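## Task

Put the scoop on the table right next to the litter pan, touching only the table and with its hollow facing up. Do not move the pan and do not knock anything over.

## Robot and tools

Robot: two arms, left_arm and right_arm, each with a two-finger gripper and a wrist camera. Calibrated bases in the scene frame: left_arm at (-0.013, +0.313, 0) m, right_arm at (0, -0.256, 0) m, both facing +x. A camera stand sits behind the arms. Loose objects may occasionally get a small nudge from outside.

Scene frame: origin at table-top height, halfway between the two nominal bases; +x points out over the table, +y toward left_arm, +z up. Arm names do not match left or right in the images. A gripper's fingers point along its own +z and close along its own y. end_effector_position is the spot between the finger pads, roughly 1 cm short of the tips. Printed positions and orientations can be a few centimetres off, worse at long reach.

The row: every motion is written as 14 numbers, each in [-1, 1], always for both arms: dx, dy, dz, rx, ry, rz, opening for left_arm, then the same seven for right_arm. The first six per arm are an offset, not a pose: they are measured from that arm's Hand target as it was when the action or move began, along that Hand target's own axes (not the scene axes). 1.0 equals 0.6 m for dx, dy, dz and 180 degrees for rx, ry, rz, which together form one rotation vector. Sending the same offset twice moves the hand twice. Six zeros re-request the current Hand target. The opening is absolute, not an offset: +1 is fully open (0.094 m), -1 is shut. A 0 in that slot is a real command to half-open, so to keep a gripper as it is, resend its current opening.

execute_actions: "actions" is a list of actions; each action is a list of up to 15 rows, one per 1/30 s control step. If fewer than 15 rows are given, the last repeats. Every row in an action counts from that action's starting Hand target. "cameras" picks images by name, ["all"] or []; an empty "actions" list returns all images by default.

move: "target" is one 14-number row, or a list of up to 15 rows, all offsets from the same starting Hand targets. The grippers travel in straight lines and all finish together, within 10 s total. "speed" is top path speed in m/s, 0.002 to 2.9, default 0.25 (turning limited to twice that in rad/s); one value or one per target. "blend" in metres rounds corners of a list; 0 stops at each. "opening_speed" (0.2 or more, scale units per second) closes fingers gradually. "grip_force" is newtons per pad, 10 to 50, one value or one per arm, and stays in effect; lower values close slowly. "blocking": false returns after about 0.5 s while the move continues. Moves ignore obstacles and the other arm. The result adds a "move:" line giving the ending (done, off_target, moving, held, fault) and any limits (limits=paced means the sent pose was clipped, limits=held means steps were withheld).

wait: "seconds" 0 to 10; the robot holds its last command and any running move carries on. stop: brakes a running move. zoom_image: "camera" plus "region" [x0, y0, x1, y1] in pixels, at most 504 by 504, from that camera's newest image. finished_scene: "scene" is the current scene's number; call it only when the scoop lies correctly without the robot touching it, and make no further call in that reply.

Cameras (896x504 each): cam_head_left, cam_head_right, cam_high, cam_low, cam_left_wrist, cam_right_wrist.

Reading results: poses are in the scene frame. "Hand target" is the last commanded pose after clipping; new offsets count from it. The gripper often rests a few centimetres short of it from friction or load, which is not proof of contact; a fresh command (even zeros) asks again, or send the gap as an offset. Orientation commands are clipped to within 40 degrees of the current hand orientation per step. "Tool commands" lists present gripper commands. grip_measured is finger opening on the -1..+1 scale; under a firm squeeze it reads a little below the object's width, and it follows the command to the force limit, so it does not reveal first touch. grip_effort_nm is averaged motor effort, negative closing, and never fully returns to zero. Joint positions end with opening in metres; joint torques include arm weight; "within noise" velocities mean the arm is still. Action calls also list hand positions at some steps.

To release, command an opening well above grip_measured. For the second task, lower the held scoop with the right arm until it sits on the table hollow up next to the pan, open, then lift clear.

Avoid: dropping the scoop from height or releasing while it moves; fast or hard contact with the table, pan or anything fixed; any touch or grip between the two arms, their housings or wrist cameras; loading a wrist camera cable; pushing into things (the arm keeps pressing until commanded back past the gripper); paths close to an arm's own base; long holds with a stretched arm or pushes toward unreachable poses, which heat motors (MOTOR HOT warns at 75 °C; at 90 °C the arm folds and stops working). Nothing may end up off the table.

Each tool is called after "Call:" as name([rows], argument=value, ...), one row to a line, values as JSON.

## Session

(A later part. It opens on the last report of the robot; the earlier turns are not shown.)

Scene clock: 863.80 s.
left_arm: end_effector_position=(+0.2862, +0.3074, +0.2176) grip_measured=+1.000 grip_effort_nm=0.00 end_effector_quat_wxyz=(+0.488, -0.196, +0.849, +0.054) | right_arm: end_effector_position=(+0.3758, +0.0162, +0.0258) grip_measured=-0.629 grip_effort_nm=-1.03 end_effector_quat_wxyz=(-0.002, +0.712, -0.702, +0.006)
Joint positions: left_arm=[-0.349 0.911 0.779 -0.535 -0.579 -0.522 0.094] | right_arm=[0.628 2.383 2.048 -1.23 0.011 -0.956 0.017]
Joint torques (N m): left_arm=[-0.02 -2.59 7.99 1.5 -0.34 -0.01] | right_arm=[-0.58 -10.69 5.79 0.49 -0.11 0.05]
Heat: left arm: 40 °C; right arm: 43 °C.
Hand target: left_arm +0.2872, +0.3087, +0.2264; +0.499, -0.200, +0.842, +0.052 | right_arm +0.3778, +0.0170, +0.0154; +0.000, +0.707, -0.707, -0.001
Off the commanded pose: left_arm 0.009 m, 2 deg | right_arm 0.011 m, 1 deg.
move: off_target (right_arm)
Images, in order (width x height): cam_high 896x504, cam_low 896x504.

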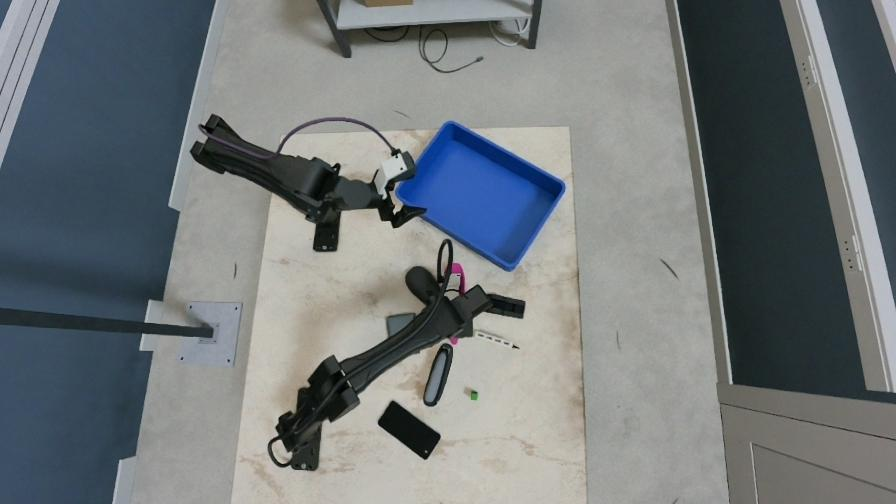

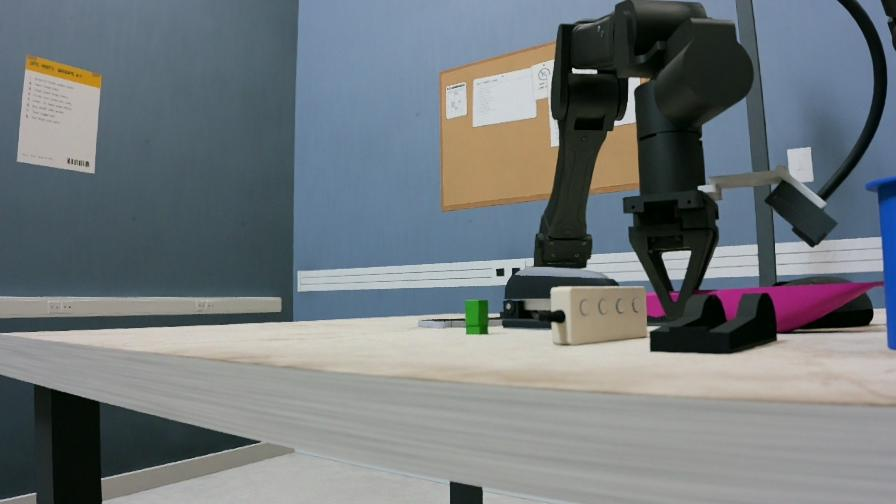

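Call:
move(target=[0,0,0,0,0,0,1, 0,0,0,0,0,0,-0.2], speed=0.03, opening_speed=0.8, cameras=["cam_low", "cam_right_wrist"])

Scene clock: 868.93 s.
left_arm: end_effector_position=(+0.2862, +0.3074, +0.2176) grip_measured=+1.000 grip_effort_nm=0.00 end_effector_quat_wxyz=(+0.488, -0.196, +0.849, +0.054) | right_arm: end_effector_position=(+0.3766, +0.0168, +0.0258) grip_measured=-0.202 grip_effort_nm=0.11 end_effector_quat_wxyz=(-0.004, +0.712, -0.703, +0.006)
Joint positions: left_arm=[-0.349 0.911 0.779 -0.535 -0.579 -0.522 0.094] | right_arm=[0.628 2.383 2.048 -1.226 0.011 -0.955 0.037]
Joint torques (N m): left_arm=[-0.13 -2.58 8.01 1.51 -0.34 0] | right_arm=[-0.64 -10.78 5.82 0.48 -0.13 0.04]
Heat: left arm: 40 °C; right arm: 43 °C.
Hand target: left_arm +0.2872, +0.3087, +0.2264; +0.499, -0.200, +0.842, +0.052 | right_arm +0.3778, +0.0171, +0.0154; +0.000, +0.707, -0.707, +0.000
Off the commanded pose: left_arm 0.009 m, 2 deg | right_arm 0.011 m, 1 deg.
move: off_target (right_arm)
Images, in order (width x height): cam_low 896x504, cam_right_wrist 896x504.

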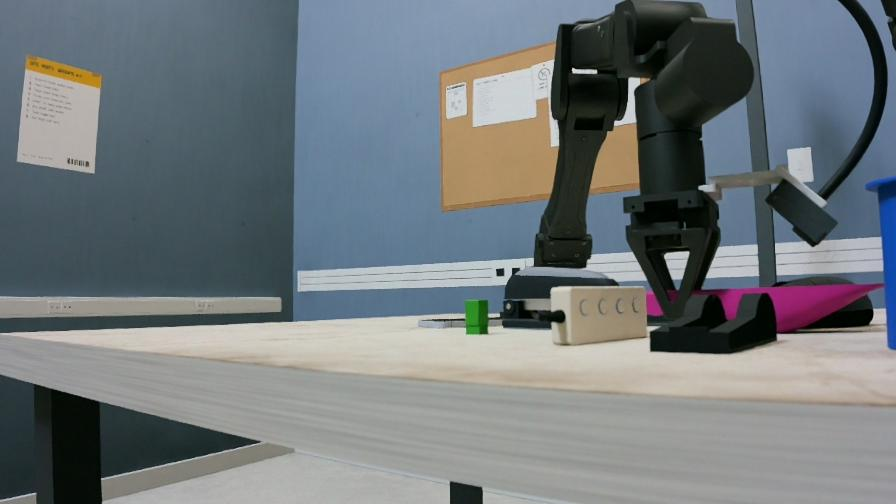

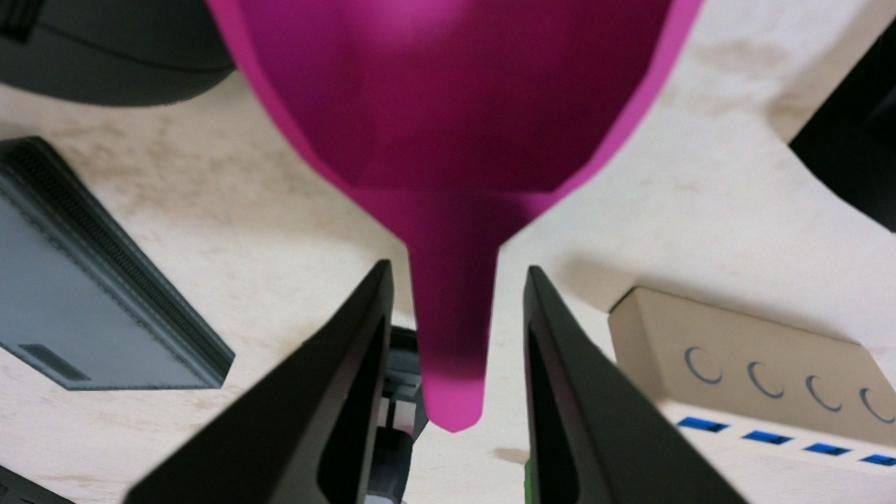

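Call:
move([
  [0,0,0,0,0,0,1, 0,0,-0.15,0,0,0,-0.2],
  [0,0,0,0,0,0,1, 0.2783,0.03,-0.225,0,0,0,-0.2],
], speed=[0.12, 0.2], blend=[0.02, 0], cameras=["all"])

Scene clock: 877.27 s.
left_arm: end_effector_position=(+0.2862, +0.3074, +0.2176) grip_measured=+1.000 grip_effort_nm=0.00 end_effector_quat_wxyz=(+0.488, -0.196, +0.849, +0.054) | right_arm: end_effector_position=(+0.3611, -0.1545, +0.1329) grip_measured=-0.202 grip_effort_nm=0.11 end_effector_quat_wxyz=(+0.028, +0.702, -0.711, -0.007)
Joint positions: left_arm=[-0.349 0.911 0.779 -0.535 -0.579 -0.522 0.094] | right_arm=[0.277 2.036 1.91 -1.499 0.015 -1.28 0.037]
Joint torques (N m): left_arm=[-0.02 -2.61 7.99 1.51 -0.33 -0.01] | right_arm=[0.51 -14.64 5.53 0.28 -0.15 -0.13]
Heat: left arm: 40 °C; right arm: 43 °C.
Hand target: left_arm +0.2872, +0.3087, +0.2264; +0.499, -0.200, +0.842, +0.052 | right_arm +0.3601, -0.1500, +0.1502; +0.000, +0.708, -0.707, +0.000
Off the commanded pose: left_arm 0.009 m, 2 deg | right_arm 0.018 m, 3 deg.
move: off_target (right_arm)

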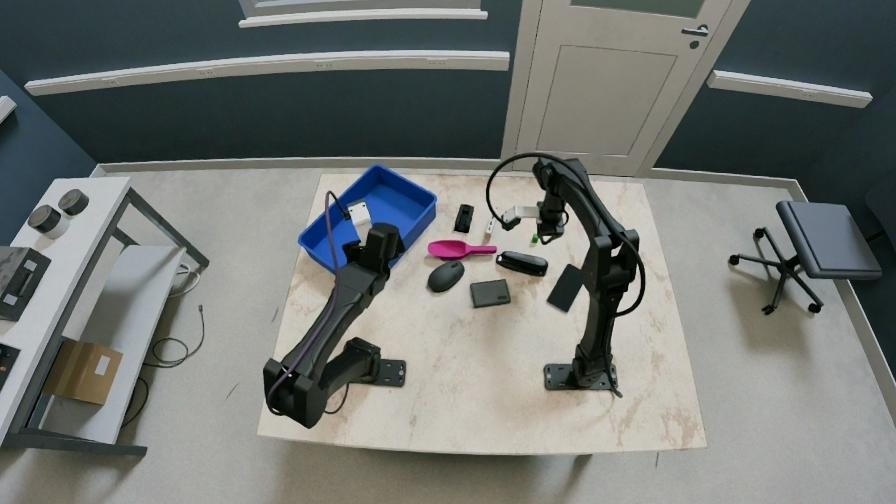

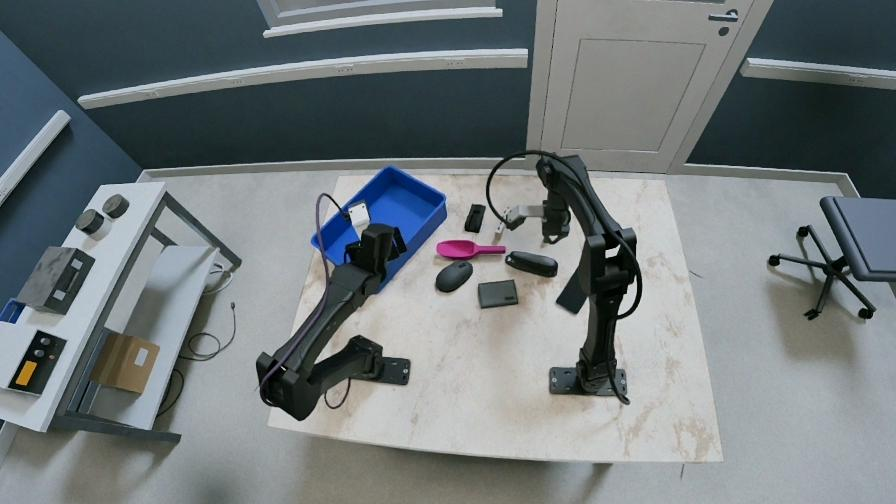

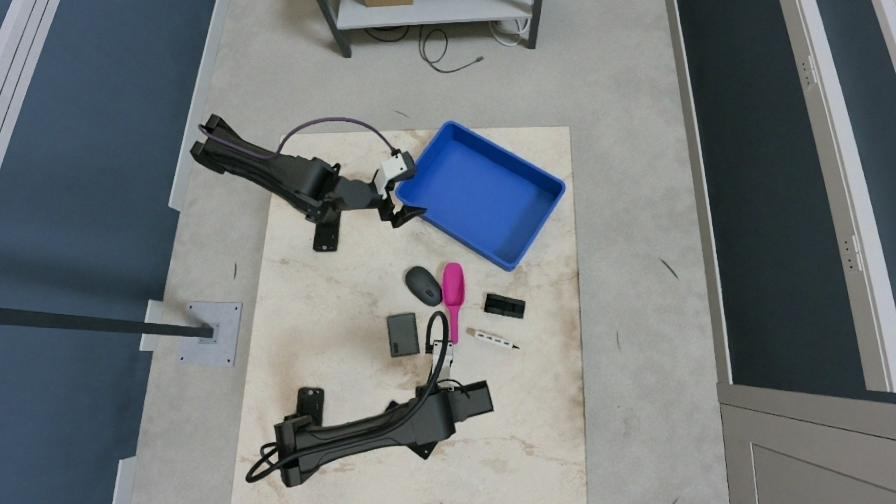

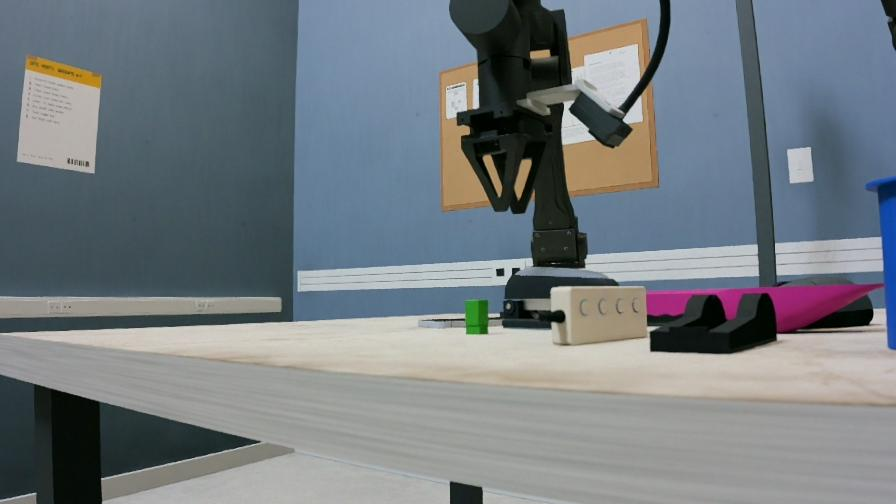

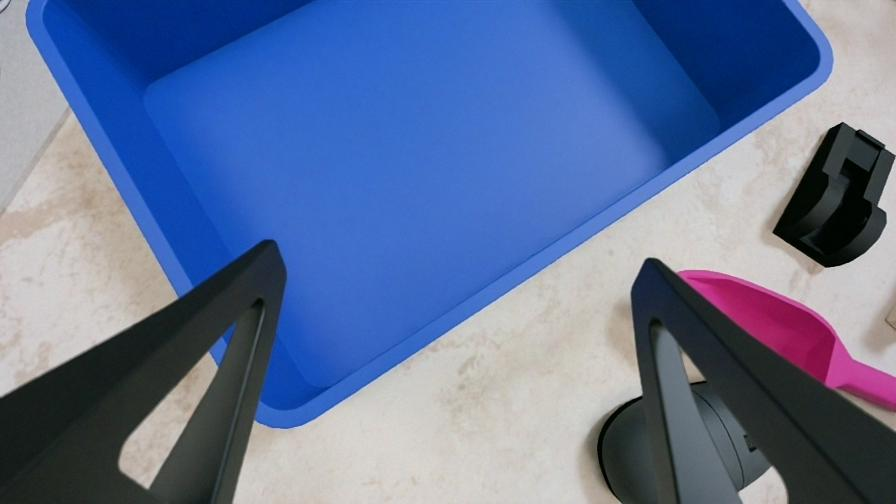

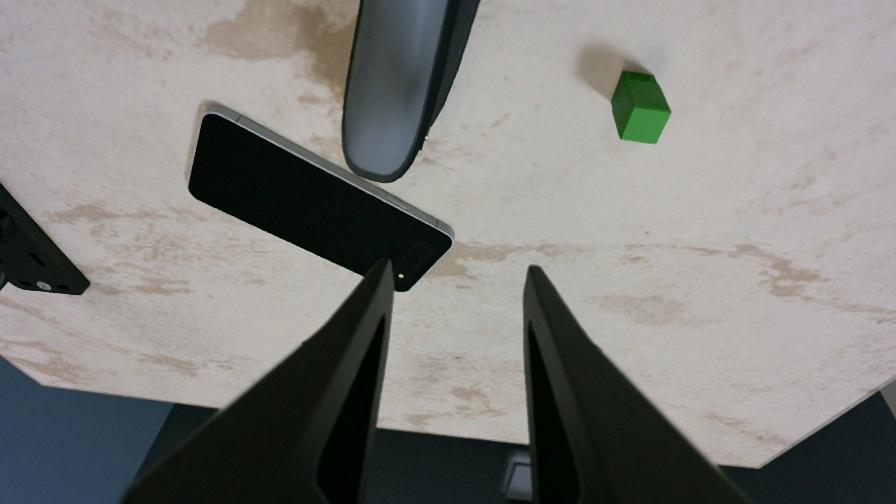

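Call:
zoom_image(camera="cam_high", region=[380, 230, 560, 360])

Call:
zoom_image(camera="cam_left_wrist", region=[560, 220, 896, 504])

Scaled by 2.800.

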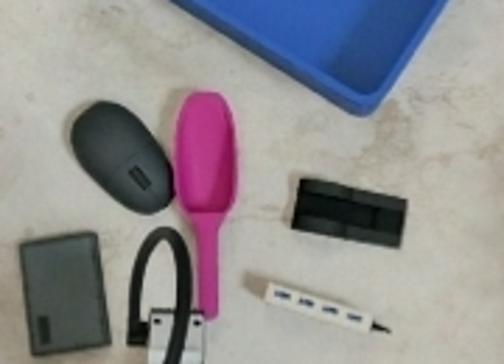

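Scaled by 1.500.

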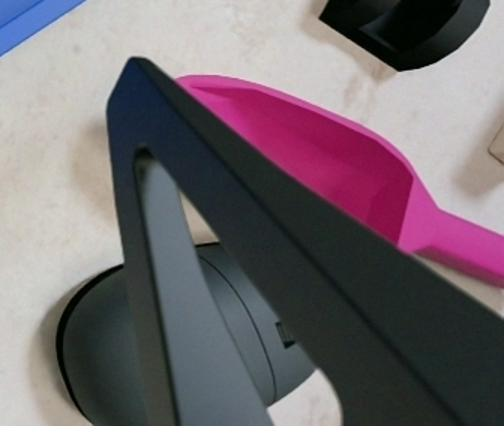

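Call:
move([
  [0,0,0,0,0,0,1, -0.2783,-0.0298,0.075,0,0,0,0.1],
  [0,0,0,0,0,0,1, -0.2783,-0.0298,0.22,0,0,0,0.1],
], speed=[0.2, 0.08], blend=[0, 0], cameras=["cam_right_wrist"])

Scene clock: 897.93 s.
left_arm: end_effector_position=(+0.2862, +0.3074, +0.2176) grip_measured=+1.000 grip_effort_nm=0.00 end_effector_quat_wxyz=(+0.488, -0.196, +0.849, +0.054) | right_arm: end_effector_position=(+0.3744, +0.0159, +0.0181) grip_measured=+0.098 grip_effort_nm=0.11 end_effector_quat_wxyz=(+0.008, +0.712, -0.702, +0.004)
Joint positions: left_arm=[-0.349 0.911 0.779 -0.535 -0.579 -0.522 0.094] | right_arm=[0.629 2.406 2.058 -1.237 0.01 -0.956 0.052]
Joint torques (N m): left_arm=[-0.08 -2.67 8.08 1.52 -0.33 0.01] | right_arm=[-0.65 -12.89 5.78 0.44 -0.1 0.06]
Heat: left arm: 40 °C; right arm: 45 °C.
Hand target: left_arm +0.2872, +0.3087, +0.2264; +0.499, -0.200, +0.842, +0.052 | right_arm +0.3777, +0.0170, +0.0183; +0.000, +0.707, -0.707, -0.001
Off the commanded pose: left_arm 0.009 m, 2 deg | right_arm 0.004 m, 1 deg.
move: done
Images, in order (width x height): cam_right_wrist 896x504.

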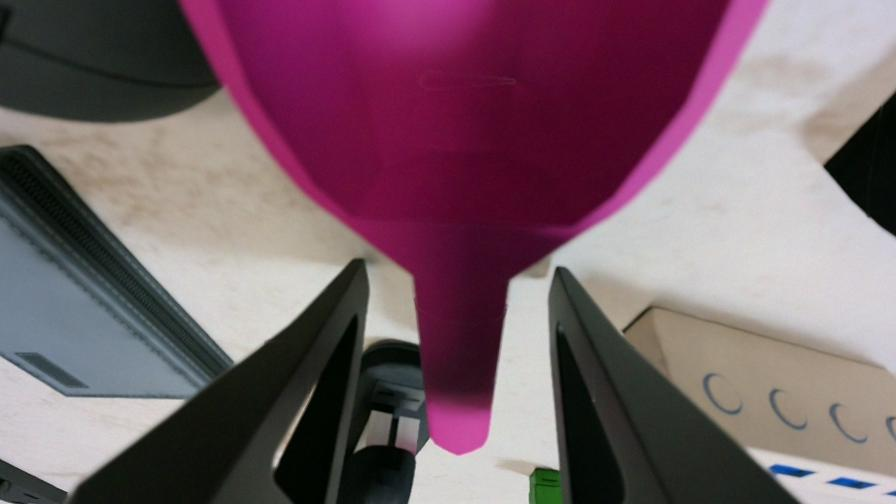

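Call:
move(target=[0,0,0,0,0,0,1, 0,0,0,0,0,0,-0.75], speed=0.05, opening_speed=1.0)

Call:
move([
  [0,0,0,0,0,0,1, 0,0,-0.05,0,0,0,-0.75],
  [0,0,0,0,0,0,1, -0.02,-0.027,-0.05,0,0,0,-0.75],
], speed=0.06, blend=[0.01, 0], cameras=["cam_right_wrist", "cam_high"])

Scene clock: 905.17 s.
left_arm: end_effector_position=(+0.2862, +0.3074, +0.2176) grip_measured=+1.000 grip_effort_nm=0.00 end_effector_quat_wxyz=(+0.488, -0.196, +0.849, +0.054) | right_arm: end_effector_position=(+0.3746, +0.0160, +0.0181) grip_measured=-0.630 grip_effort_nm=-1.03 end_effector_quat_wxyz=(+0.007, +0.712, -0.702, +0.004)
Joint positions: left_arm=[-0.349 0.911 0.779 -0.535 -0.579 -0.522 0.094] | right_arm=[0.629 2.406 2.058 -1.236 0.01 -0.955 0.017]
Joint torques (N m): left_arm=[-0.14 -2.63 7.99 1.5 -0.34 0.02] | right_arm=[-0.64 -12.92 5.78 0.41 -0.11 0.04]
Heat: left arm: 40 °C; right arm: 45 °C.
Hand target: left_arm +0.2872, +0.3087, +0.2264; +0.499, -0.200, +0.842, +0.052 | right_arm +0.3777, +0.0171, +0.0183; +0.000, +0.707, -0.707, -0.001
Off the commanded pose: left_arm 0.009 m, 2 deg | right_arm 0.003 m, 1 deg.
move: done

Scene clock: 906.80 s.
left_arm: end_effector_position=(+0.2862, +0.3074, +0.2176) grip_measured=+1.000 grip_effort_nm=0.00 end_effector_quat_wxyz=(+0.488, -0.196, +0.849, +0.054) | right_arm: end_effector_position=(+0.3894, +0.0268, +0.0486) grip_measured=-0.630 grip_effort_nm=-1.03 end_effector_quat_wxyz=(+0.005, +0.712, -0.702, +0.004)
Joint positions: left_arm=[-0.349 0.911 0.779 -0.535 -0.579 -0.522 0.094] | right_arm=[0.629 2.505 2.358 -1.432 0.01 -0.955 0.017]
Joint torques (N m): left_arm=[-0.05 -2.65 7.97 1.51 -0.32 0.01] | right_arm=[-0.61 -11.79 8.58 0.23 -0.11 0.04]
Heat: left arm: 40 °C; right arm: 45 °C.
Hand target: left_arm +0.2872, +0.3087, +0.2264; +0.499, -0.200, +0.842, +0.052 | right_arm +0.3939, +0.0290, +0.0482; +0.000, +0.708, -0.707, -0.001
Off the commanded pose: left_arm 0.009 m, 2 deg | right_arm 0.005 m, 1 deg.
move: done
Images, in order (width x height): cam_high 896x504, cam_right_wrist 896x504.

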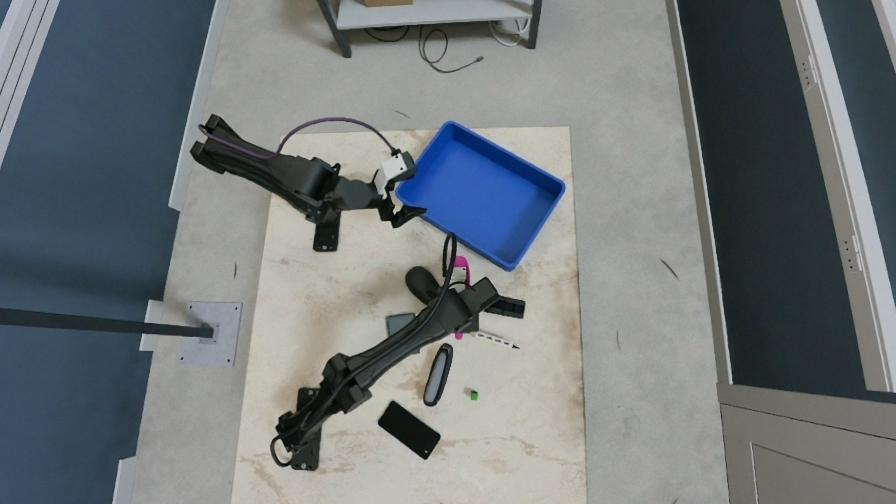

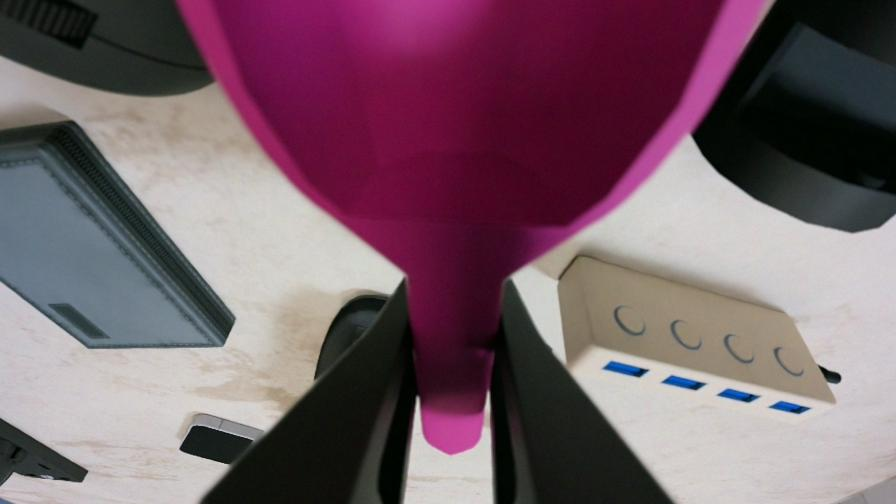

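Call:
move(target=[0,0,0,0,0,0,1, 0,0,0.05,0,0,0,-0.75], speed=0.05, cameras=["cam_low", "cam_right_wrist"])

Scene clock: 915.57 s.
left_arm: end_effector_position=(+0.2862, +0.3074, +0.2176) grip_measured=+1.000 grip_effort_nm=0.00 end_effector_quat_wxyz=(+0.488, -0.196, +0.849, +0.054) | right_arm: end_effector_position=(+0.3909, +0.0279, +0.0238) grip_measured=-0.630 grip_effort_nm=-1.03 end_effector_quat_wxyz=(+0.003, +0.712, -0.702, +0.005)
Joint positions: left_arm=[-0.349 0.911 0.779 -0.535 -0.579 -0.522 0.094] | right_arm=[0.629 2.505 2.259 -1.33 0.01 -0.955 0.017]
Joint torques (N m): left_arm=[-0.03 -2.61 7.97 1.51 -0.34 0] | right_arm=[-0.59 -12.38 5.97 0.45 -0.11 0.04]
Heat: left arm: 40 °C; right arm: 44 °C.
Hand target: left_arm +0.2872, +0.3087, +0.2264; +0.499, -0.200, +0.842, +0.052 | right_arm +0.3939, +0.0291, +0.0183; +0.000, +0.708, -0.707, -0.001
Off the commanded pose: left_arm 0.009 m, 2 deg | right_arm 0.006 m, 1 deg.
move: done
Images, in order (width x height): cam_low 896x504, cam_right_wrist 896x504.

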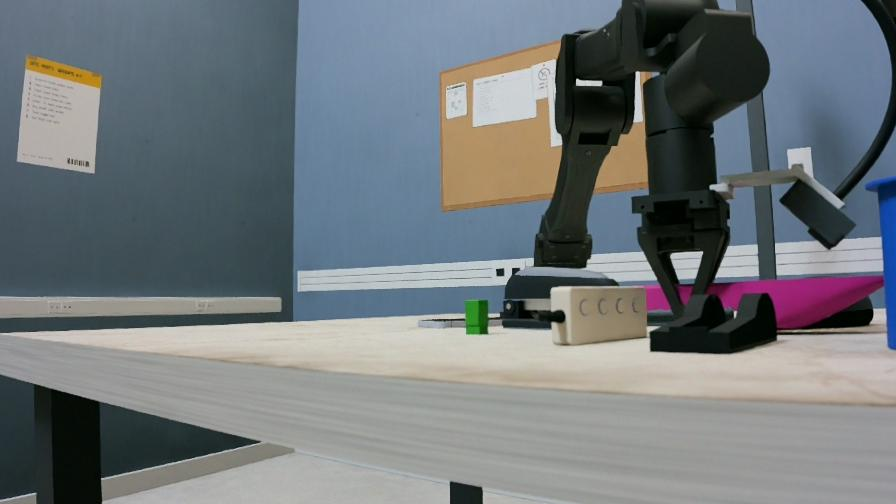

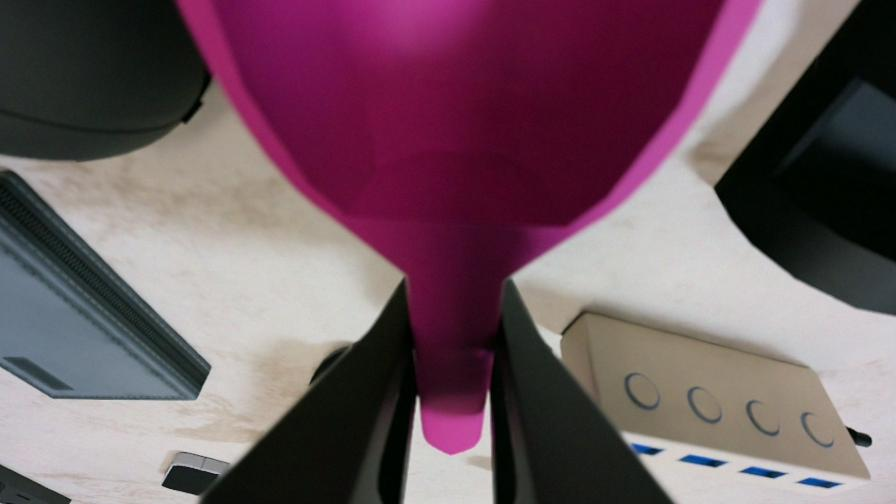

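Call:
move(target=[0,0,0,0,0,0,1, 0,0,0.0133,0,0,0,-0.75], speed=0.03, cameras=["cam_low"])

Scene clock: 922.97 s.
left_arm: end_effector_position=(+0.2862, +0.3074, +0.2176) grip_measured=+1.000 grip_effort_nm=-0.01 end_effector_quat_wxyz=(+0.488, -0.196, +0.849, +0.054) | right_arm: end_effector_position=(+0.3909, +0.0279, +0.0181) grip_measured=-0.630 grip_effort_nm=-1.04 end_effector_quat_wxyz=(+0.003, +0.712, -0.703, +0.005)
Joint positions: left_arm=[-0.349 0.911 0.779 -0.535 -0.579 -0.522 0.094] | right_arm=[0.629 2.505 2.237 -1.307 0.01 -0.955 0.017]
Joint torques (N m): left_arm=[-0.03 -2.56 7.88 1.5 -0.34 0.01] | right_arm=[-0.64 -12.22 5.48 0.51 -0.11 0.04]
Heat: left arm: 40 °C; right arm: 44 °C.
Hand target: left_arm +0.2872, +0.3087, +0.2264; +0.499, -0.200, +0.842, +0.052 | right_arm +0.3939, +0.0291, +0.0103; +0.000, +0.707, -0.707, -0.001
Off the commanded pose: left_arm 0.009 m, 2 deg | right_arm 0.008 m, 1 deg.
move: done
Images, in order (width x height): cam_low 896x504.

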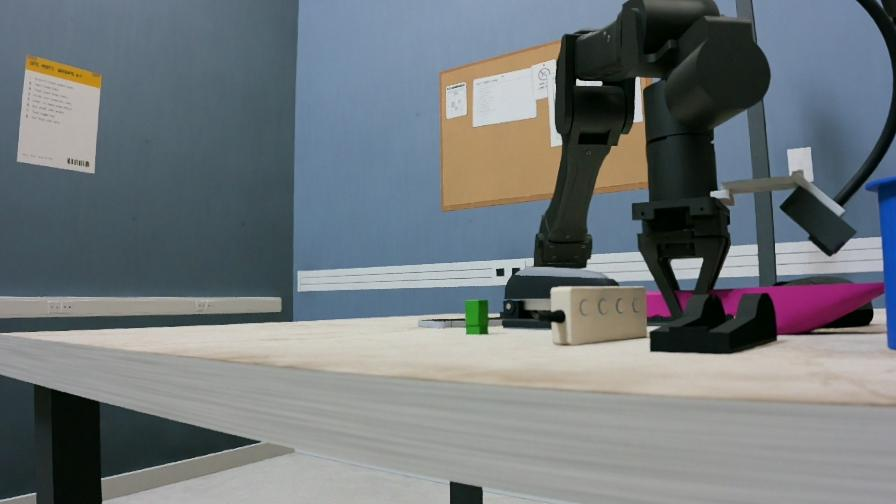

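Call:
move(target=[0,0,0,0,0,0,1, 0,0,0,0,0,0,-0.2], speed=0.03, opening_speed=0.8)

Call:
move([
  [0,0,0,0,0,0,1, 0,0,-0.15,0,0,0,-0.2],
  [0,0,0,0,0,0,1, 0.2783,0.05,-0.225,0,0,0,-0.2],
], speed=[0.12, 0.2], blend=[0.02, 0], cameras=["cam_high", "cam_low", "cam_left_wrist", "cam_head_right"])

Scene clock: 928.10 s.
left_arm: end_effector_position=(+0.2862, +0.3074, +0.2176) grip_measured=+1.000 grip_effort_nm=0.00 end_effector_quat_wxyz=(+0.488, -0.196, +0.849, +0.054) | right_arm: end_effector_position=(+0.3921, +0.0287, +0.0172) grip_measured=-0.202 grip_effort_nm=0.11 end_effector_quat_wxyz=(+0.000, +0.712, -0.703, +0.005)
Joint positions: left_arm=[-0.349 0.911 0.779 -0.535 -0.579 -0.522 0.094] | right_arm=[0.629 2.505 2.233 -1.298 0.01 -0.955 0.037]
Joint torques (N m): left_arm=[-0.14 -2.61 7.98 1.5 -0.33 0] | right_arm=[-0.59 -12.26 5.74 0.45 -0.11 0.04]
Heat: left arm: 40 °C; right arm: 43 °C.
Hand target: left_arm +0.2872, +0.3087, +0.2264; +0.499, -0.200, +0.842, +0.052 | right_arm +0.3938, +0.0290, +0.0102; +0.000, +0.708, -0.707, -0.001
Off the commanded pose: left_arm 0.009 m, 2 deg | right_arm 0.007 m, 1 deg.
move: done

Scene clock: 930.50 s.
left_arm: end_effector_position=(+0.2862, +0.3074, +0.2176) grip_measured=+1.000 grip_effort_nm=0.00 end_effector_quat_wxyz=(+0.488, -0.196, +0.849, +0.054) | right_arm: end_effector_position=(+0.3643, -0.1426, +0.1280) grip_measured=-0.202 grip_effort_nm=0.11 end_effector_quat_wxyz=(+0.029, +0.702, -0.711, -0.007)
Joint positions: left_arm=[-0.349 0.911 0.779 -0.535 -0.579 -0.522 0.094] | right_arm=[0.305 2.065 1.933 -1.495 0.014 -1.253 0.037]
Joint torques (N m): left_arm=[-0.09 -2.59 7.95 1.5 -0.35 0.01] | right_arm=[0.46 -14.79 5.56 0.29 -0.16 -0.11]
Heat: left arm: 40 °C; right arm: 44 °C.
Hand target: left_arm +0.2872, +0.3087, +0.2264; +0.499, -0.200, +0.842, +0.052 | right_arm +0.3642, -0.1380, +0.1452; +0.000, +0.707, -0.707, +0.000
Off the commanded pose: left_arm 0.009 m, 2 deg | right_arm 0.018 m, 3 deg.
move: off_target (right_arm)
Images, in order (width x height): cam_head_right 896x504, cam_high 896x504, cam_low 896x504, cam_left_wrist 896x504.

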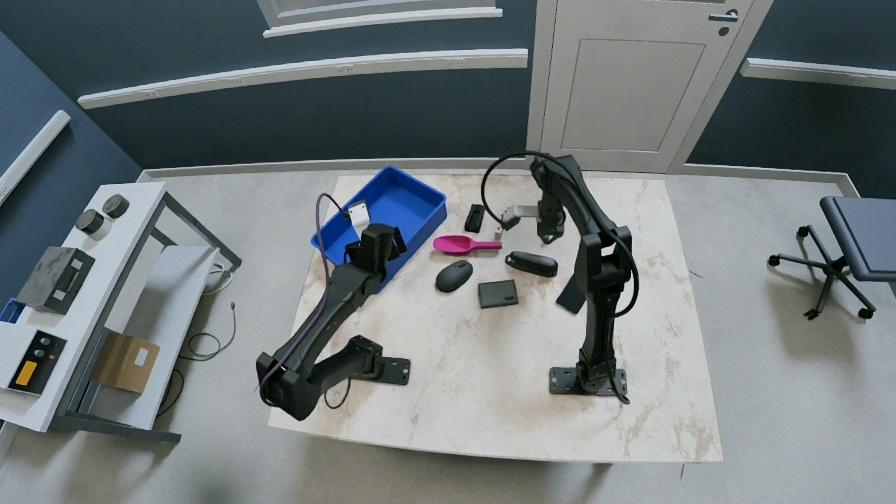

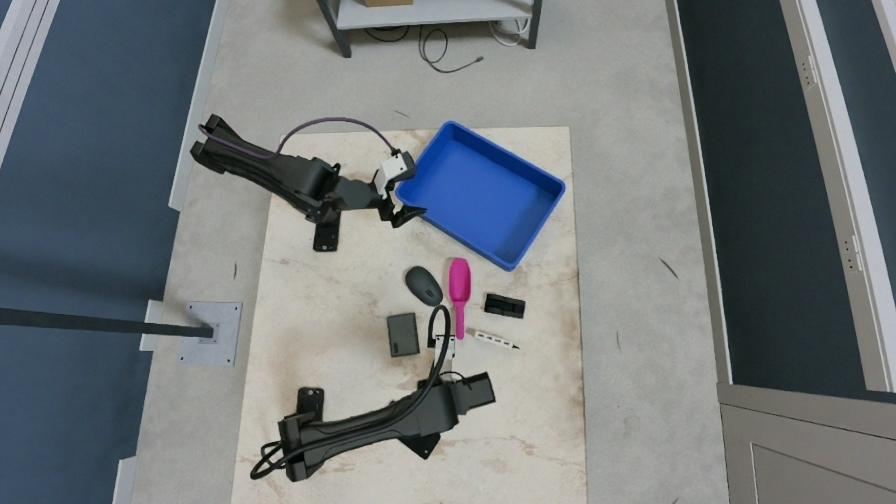

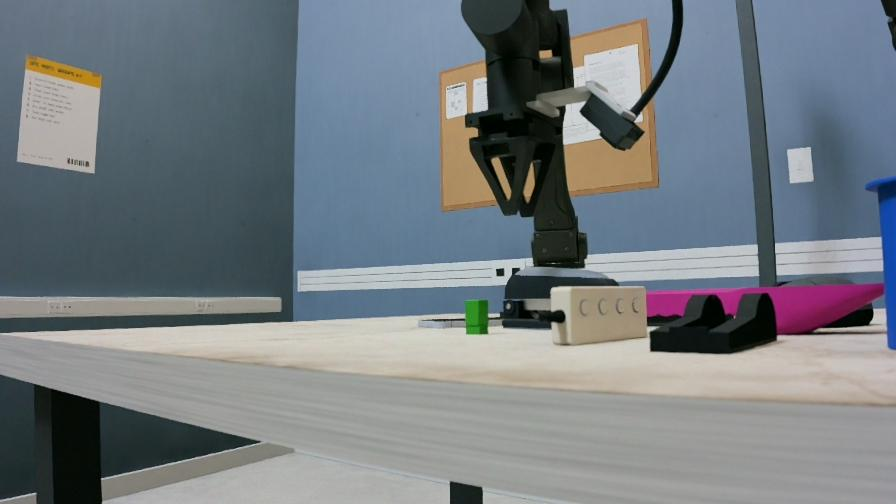

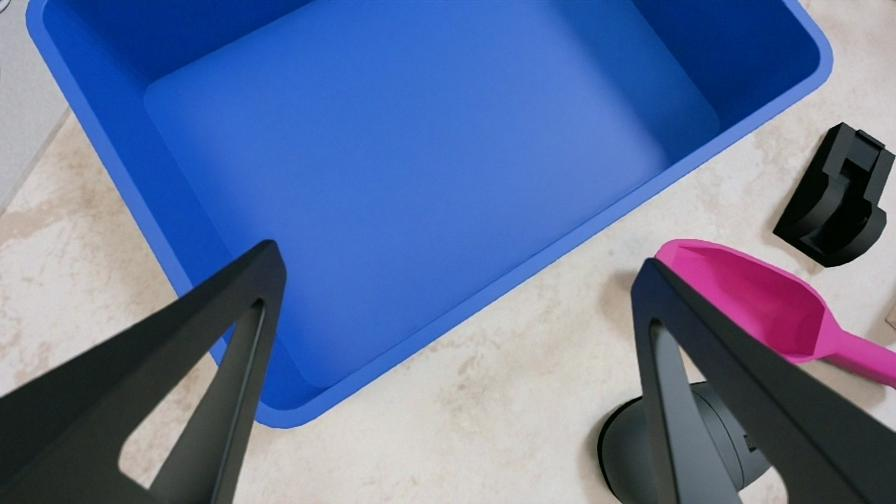

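Call:
move(target=[0.0618,-0.0130,0.0518,0.0662,0.1714,0.1166,-0.9, 0.1867,-0.143,0.142,0.1306,-0.1306,0.4875,-0.9], speed=0.2, cameras=["cam_high"])

Scene clock: 1280.23 s.
left_arm: end_effector_position=(+0.2932, +0.2992, +0.1699) grip_measured=-0.897 grip_effort_nm=-0.15 end_effector_quat_wxyz=(+0.248, -0.001, +0.969, +0.003) | right_arm: end_effector_position=(+0.4416, -0.2465, +0.0439) grip_measured=-0.898 grip_effort_nm=-0.11 end_effector_quat_wxyz=(+0.230, -0.008, +0.973, +0.002)
Joint positions: left_arm=[-0.064 1.245 1.088 -0.914 -0.041 -0.063 0.005] | right_arm=[0.018 1.876 1.218 -0.449 0 0.001 0.005]
Joint torques (N m): left_arm=[0.76 -3.7 9.83 1.02 0.05 0.07] | right_arm=[-0.57 -11.96 6.12 1.45 0.07 0.03]
Heat: left arm: 40 °C; right arm: 53 °C.
Hand target: left_arm +0.3000, +0.3000, +0.1799; +0.259, -0.001, +0.966, +0.000 | right_arm +0.4500, -0.2498, +0.0600; +0.258, -0.001, +0.966, +0.000
Off the commanded pose: left_arm 0.012 m, 1 deg | right_arm 0.018 m, 4 deg.
move: off_target (left_arm, right_arm)
Images, in order (width x height): cam_high 896x504.

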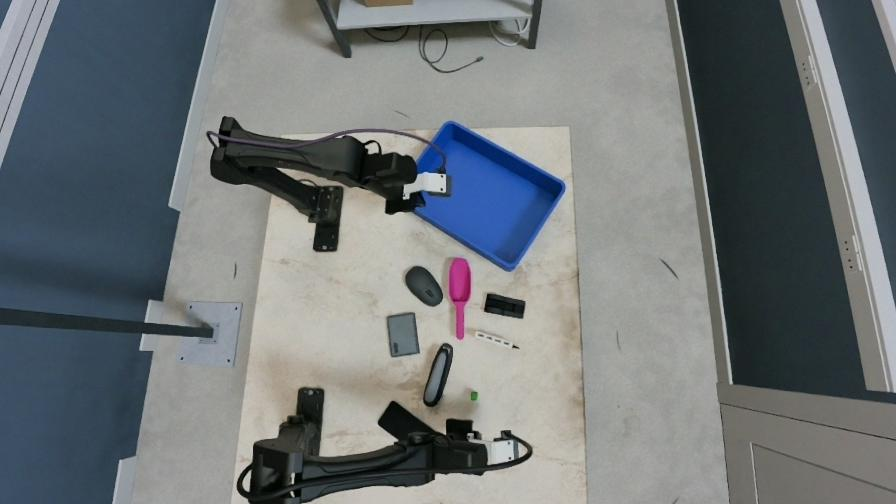

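Call:
zoom_image(camera="cam_high", region=[370, 120, 520, 220])

Call:
zoom_image(camera="cam_high", region=[420, 390, 570, 490])

Scaled by 3.360.

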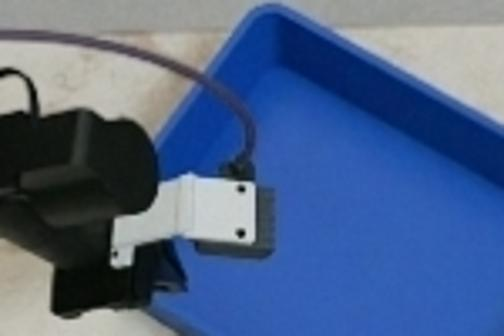

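Scaled by 3.360.

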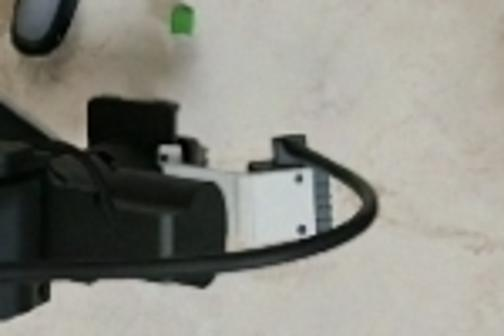

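Call:
move([
  [0,0,0,0,0,0,-0.9, -0.015,0.2167,-0.126,-0.1306,0.1306,-0.4875,0.3],
  [0,0,0,0,0,0,-0.9, 0.0504,0.4667,-0.1061,-0.1306,0.1306,-0.4875,0.3],
  [0,0,0,0,0,0,-0.9, 0.1149,0.4667,0.0106,-0.1306,0.1306,-0.4875,0.3],
], speed=[0.3, 0.2, 0.1], blend=[0.03, 0, 0], cameras=["cam_right_wrist"])

Scene clock: 1406.13 s.
left_arm: end_effector_position=(+0.2932, +0.2992, +0.1699) grip_measured=-0.897 grip_effort_nm=-0.15 end_effector_quat_wxyz=(+0.248, -0.001, +0.969, +0.003) | right_arm: end_effector_position=(+0.3898, +0.0300, +0.0276) grip_measured=+0.298 grip_effort_nm=0.10 end_effector_quat_wxyz=(+0.000, +0.712, -0.702, +0.003)
Joint positions: left_arm=[-0.064 1.245 1.088 -0.914 -0.041 -0.063 0.005] | right_arm=[0.633 2.498 2.263 -1.335 0.007 -0.952 0.061]
Joint torques (N m): left_arm=[0.79 -3.73 9.84 1.04 0.08 0.09] | right_arm=[-0.65 -11.92 6.11 0.45 -0.05 0.05]
Heat: left arm: 40 °C; right arm: 46 °C.
Hand target: left_arm +0.3001, +0.3000, +0.1800; +0.259, -0.001, +0.966, +0.000 | right_arm +0.3931, +0.0302, +0.0202; +0.000, +0.707, -0.707, +0.000
Off the commanded pose: left_arm 0.012 m, 1 deg | right_arm 0.008 m, 1 deg.
move: off_target (left_arm)
Images, in order (width x height): cam_right_wrist 896x504.

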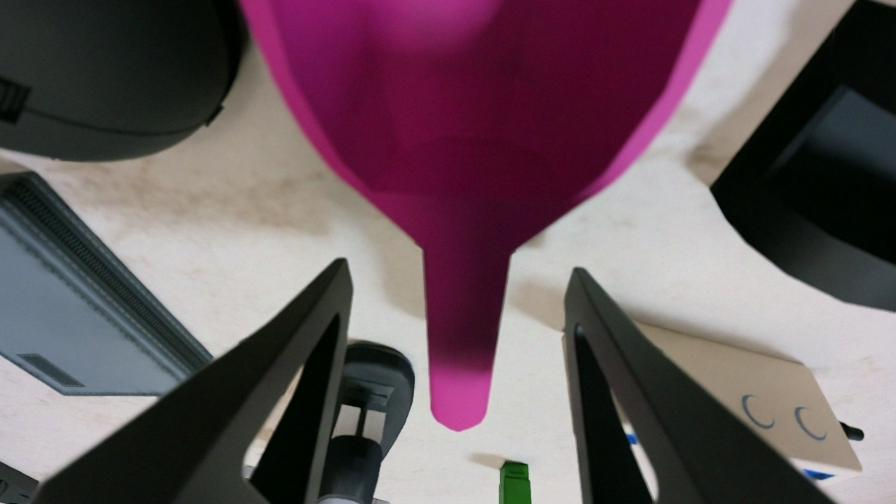

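Call:
execute_actions(actions=[], cameras=["cam_high", "cam_right_wrist"])

Scene clock: 1487.93 s.
left_arm: end_effector_position=(+0.2932, +0.2992, +0.1699) grip_measured=-0.897 grip_effort_nm=-0.15 end_effector_quat_wxyz=(+0.248, -0.001, +0.969, +0.003) | right_arm: end_effector_position=(+0.3898, +0.0300, +0.0276) grip_measured=+0.298 grip_effort_nm=0.10 end_effector_quat_wxyz=(+0.000, +0.712, -0.702, +0.003)
Joint positions: left_arm=[-0.064 1.245 1.088 -0.914 -0.041 -0.063 0.005] | right_arm=[0.633 2.498 2.263 -1.335 0.007 -0.952 0.061]
Joint velocities: within noise
Joint torques (N m): left_arm=[0.84 -3.66 9.98 1.04 0.06 0.1] | right_arm=[-0.66 -11.86 6.12 0.45 -0.06 0.04]
Heat: left arm: 40 °C; right arm: 46 °C.
Hand target: left_arm +0.3001, +0.3000, +0.1800; +0.259, -0.001, +0.966, +0.000 | right_arm +0.3931, +0.0301, +0.0202; +0.000, +0.707, -0.707, +0.000
Tool commands: left_gripper/opening=-0.9 right_gripper/opening=+0.3
Off the commanded pose: left_arm 0.012 m, 1 deg | right_arm 0.008 m, 1 deg.
Images, in order (width x height): cam_high 896x504, cam_right_wrist 896x504.

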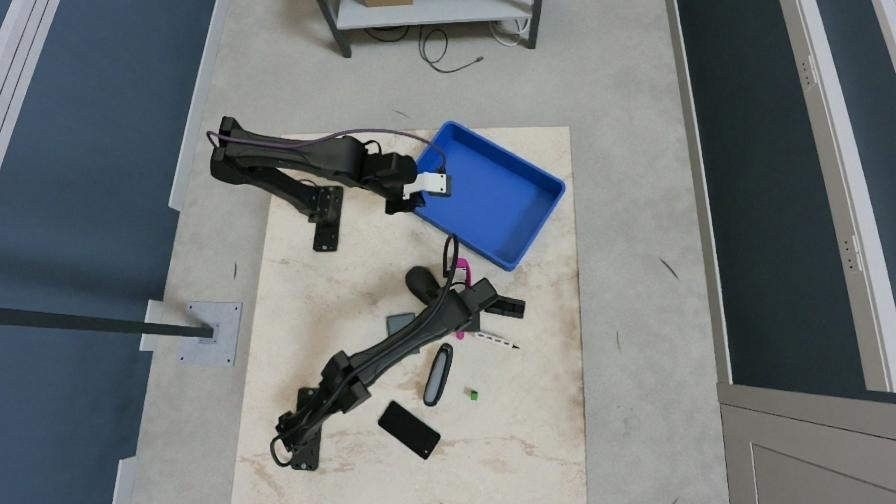

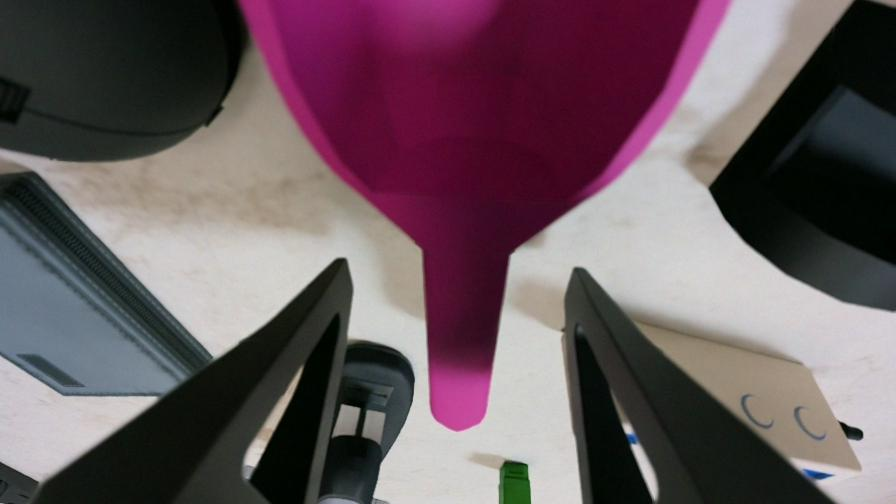

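Call:
move([
  [0,0,0,0,0,0,-0.9,0,0,0,0,0,0,-0.75],
  [0,0,0,0,0,0,-0.9,0,0,-0.19,0,0,0,-0.75],
  [0,0,0,0,0,0,-0.9,0.65,-0.078,-0.19,0,0,0,-0.75],
  [0,0,0,0,0,0,-0.9,0.65,-0.078,-0.05,0,0,0,-0.75],
  [0,0,0,0,0,0,-0.9,0.65,-0.078,0.004,0,0,0,-0.75],
], speed=[0.1,0.15,0.25,0.12,0.05], blend=[0,0.03,0.02,0.01,0], opening_speed=1.0, cameras=["cam_high"])

Scene clock: 1527.57 s.
left_arm: end_effector_position=(+0.2932, +0.2992, +0.1699) grip_measured=-0.897 grip_effort_nm=-0.15 end_effector_quat_wxyz=(+0.248, -0.001, +0.969, +0.003) | right_arm: end_effector_position=(+0.4378, -0.3644, +0.0259) grip_measured=-0.628 grip_effort_nm=-1.03 end_effector_quat_wxyz=(+0.005, +0.703, -0.711, +0.004)
Joint positions: left_arm=[-0.064 1.245 1.088 -0.914 -0.041 -0.063 0.005] | right_arm=[-0.241 2.328 1.952 -1.193 0.013 -1.801 0.017]
Joint torques (N m): left_arm=[0.83 -3.66 9.96 1.02 0.06 0.08] | right_arm=[0.64 -11.14 5.14 0.55 -0.12 -0.08]
Heat: left arm: 40 °C; right arm: 47 °C.
Hand target: left_arm +0.3001, +0.3000, +0.1800; +0.259, -0.001, +0.966, +0.000 | right_arm +0.4403, -0.3598, +0.0174; +0.000, +0.708, -0.707, -0.001
Off the commanded pose: left_arm 0.012 m, 1 deg | right_arm 0.010 m, 1 deg.
move: off_target (left_arm)
Images, in order (width x height): cam_high 896x504.

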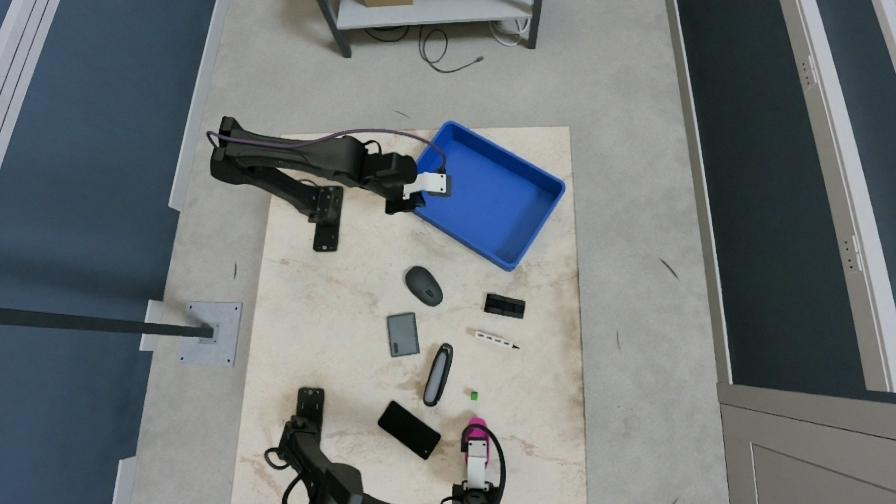

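Call:
move([
  [0,0,0,0,0,0,-0.9,0,0,0,0,0,0,-0.2],
  [0,0,0,0,0,0,-0.9,0,0,-0.17,0,0,0,-0.2],
  [0,0,0,0,0,0,-0.9,0.05,0.4,-0.17,0,0,0,0.2],
], speed=[0.1,0.12,0.25], blend=[0,0.02,0], opening_speed=0.8, cameras=["cam_high"])

Scene clock: 1536.00 s.
left_arm: end_effector_position=(+0.2932, +0.2992, +0.1699) grip_measured=-0.897 grip_effort_nm=-0.15 end_effector_quat_wxyz=(+0.248, -0.001, +0.969, +0.003) | right_arm: end_effector_position=(+0.2016, -0.3903, +0.1155) grip_measured=+0.198 grip_effort_nm=0.11 end_effector_quat_wxyz=(+0.024, +0.686, -0.727, -0.005)
Joint positions: left_arm=[-0.064 1.245 1.088 -0.914 -0.041 -0.063 0.005] | right_arm=[-0.559 1.481 1.178 -1.289 0.045 -2.071 0.056]
Joint torques (N m): left_arm=[0.87 -3.67 9.85 1.02 0.05 0.11] | right_arm=[-0.36 -7.24 5.56 0.28 -0.01 -0.13]
Heat: left arm: 40 °C; right arm: 47 °C.
Hand target: left_arm +0.3001, +0.3000, +0.1800; +0.259, -0.001, +0.966, +0.000 | right_arm +0.2004, -0.3902, +0.1196; +0.000, +0.707, -0.707, +0.000
Off the commanded pose: left_arm 0.012 m, 1 deg | right_arm 0.004 m, 4 deg.
joint sent to its limit (right arm) — joint 6 (wrist roll), lower limit. The joint targets are off in orientation, not in position.
move: off_target (left_arm, right_arm); target 3's new opening was sent with right_arm's hand 0.004 m and 4 deg from that target
Images, in order (width x height): cam_high 896x504.

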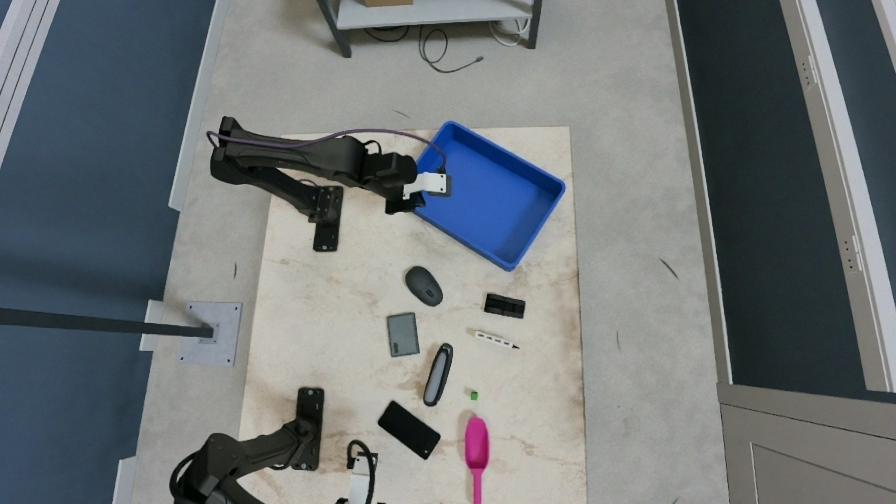

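Call:
zoom_image(camera="cam_high", region=[420, 404, 540, 504])

Scaled by 4.200.

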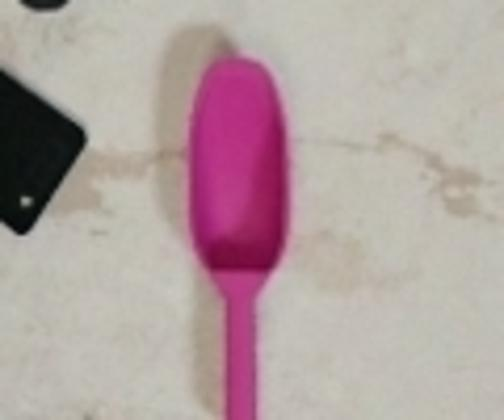

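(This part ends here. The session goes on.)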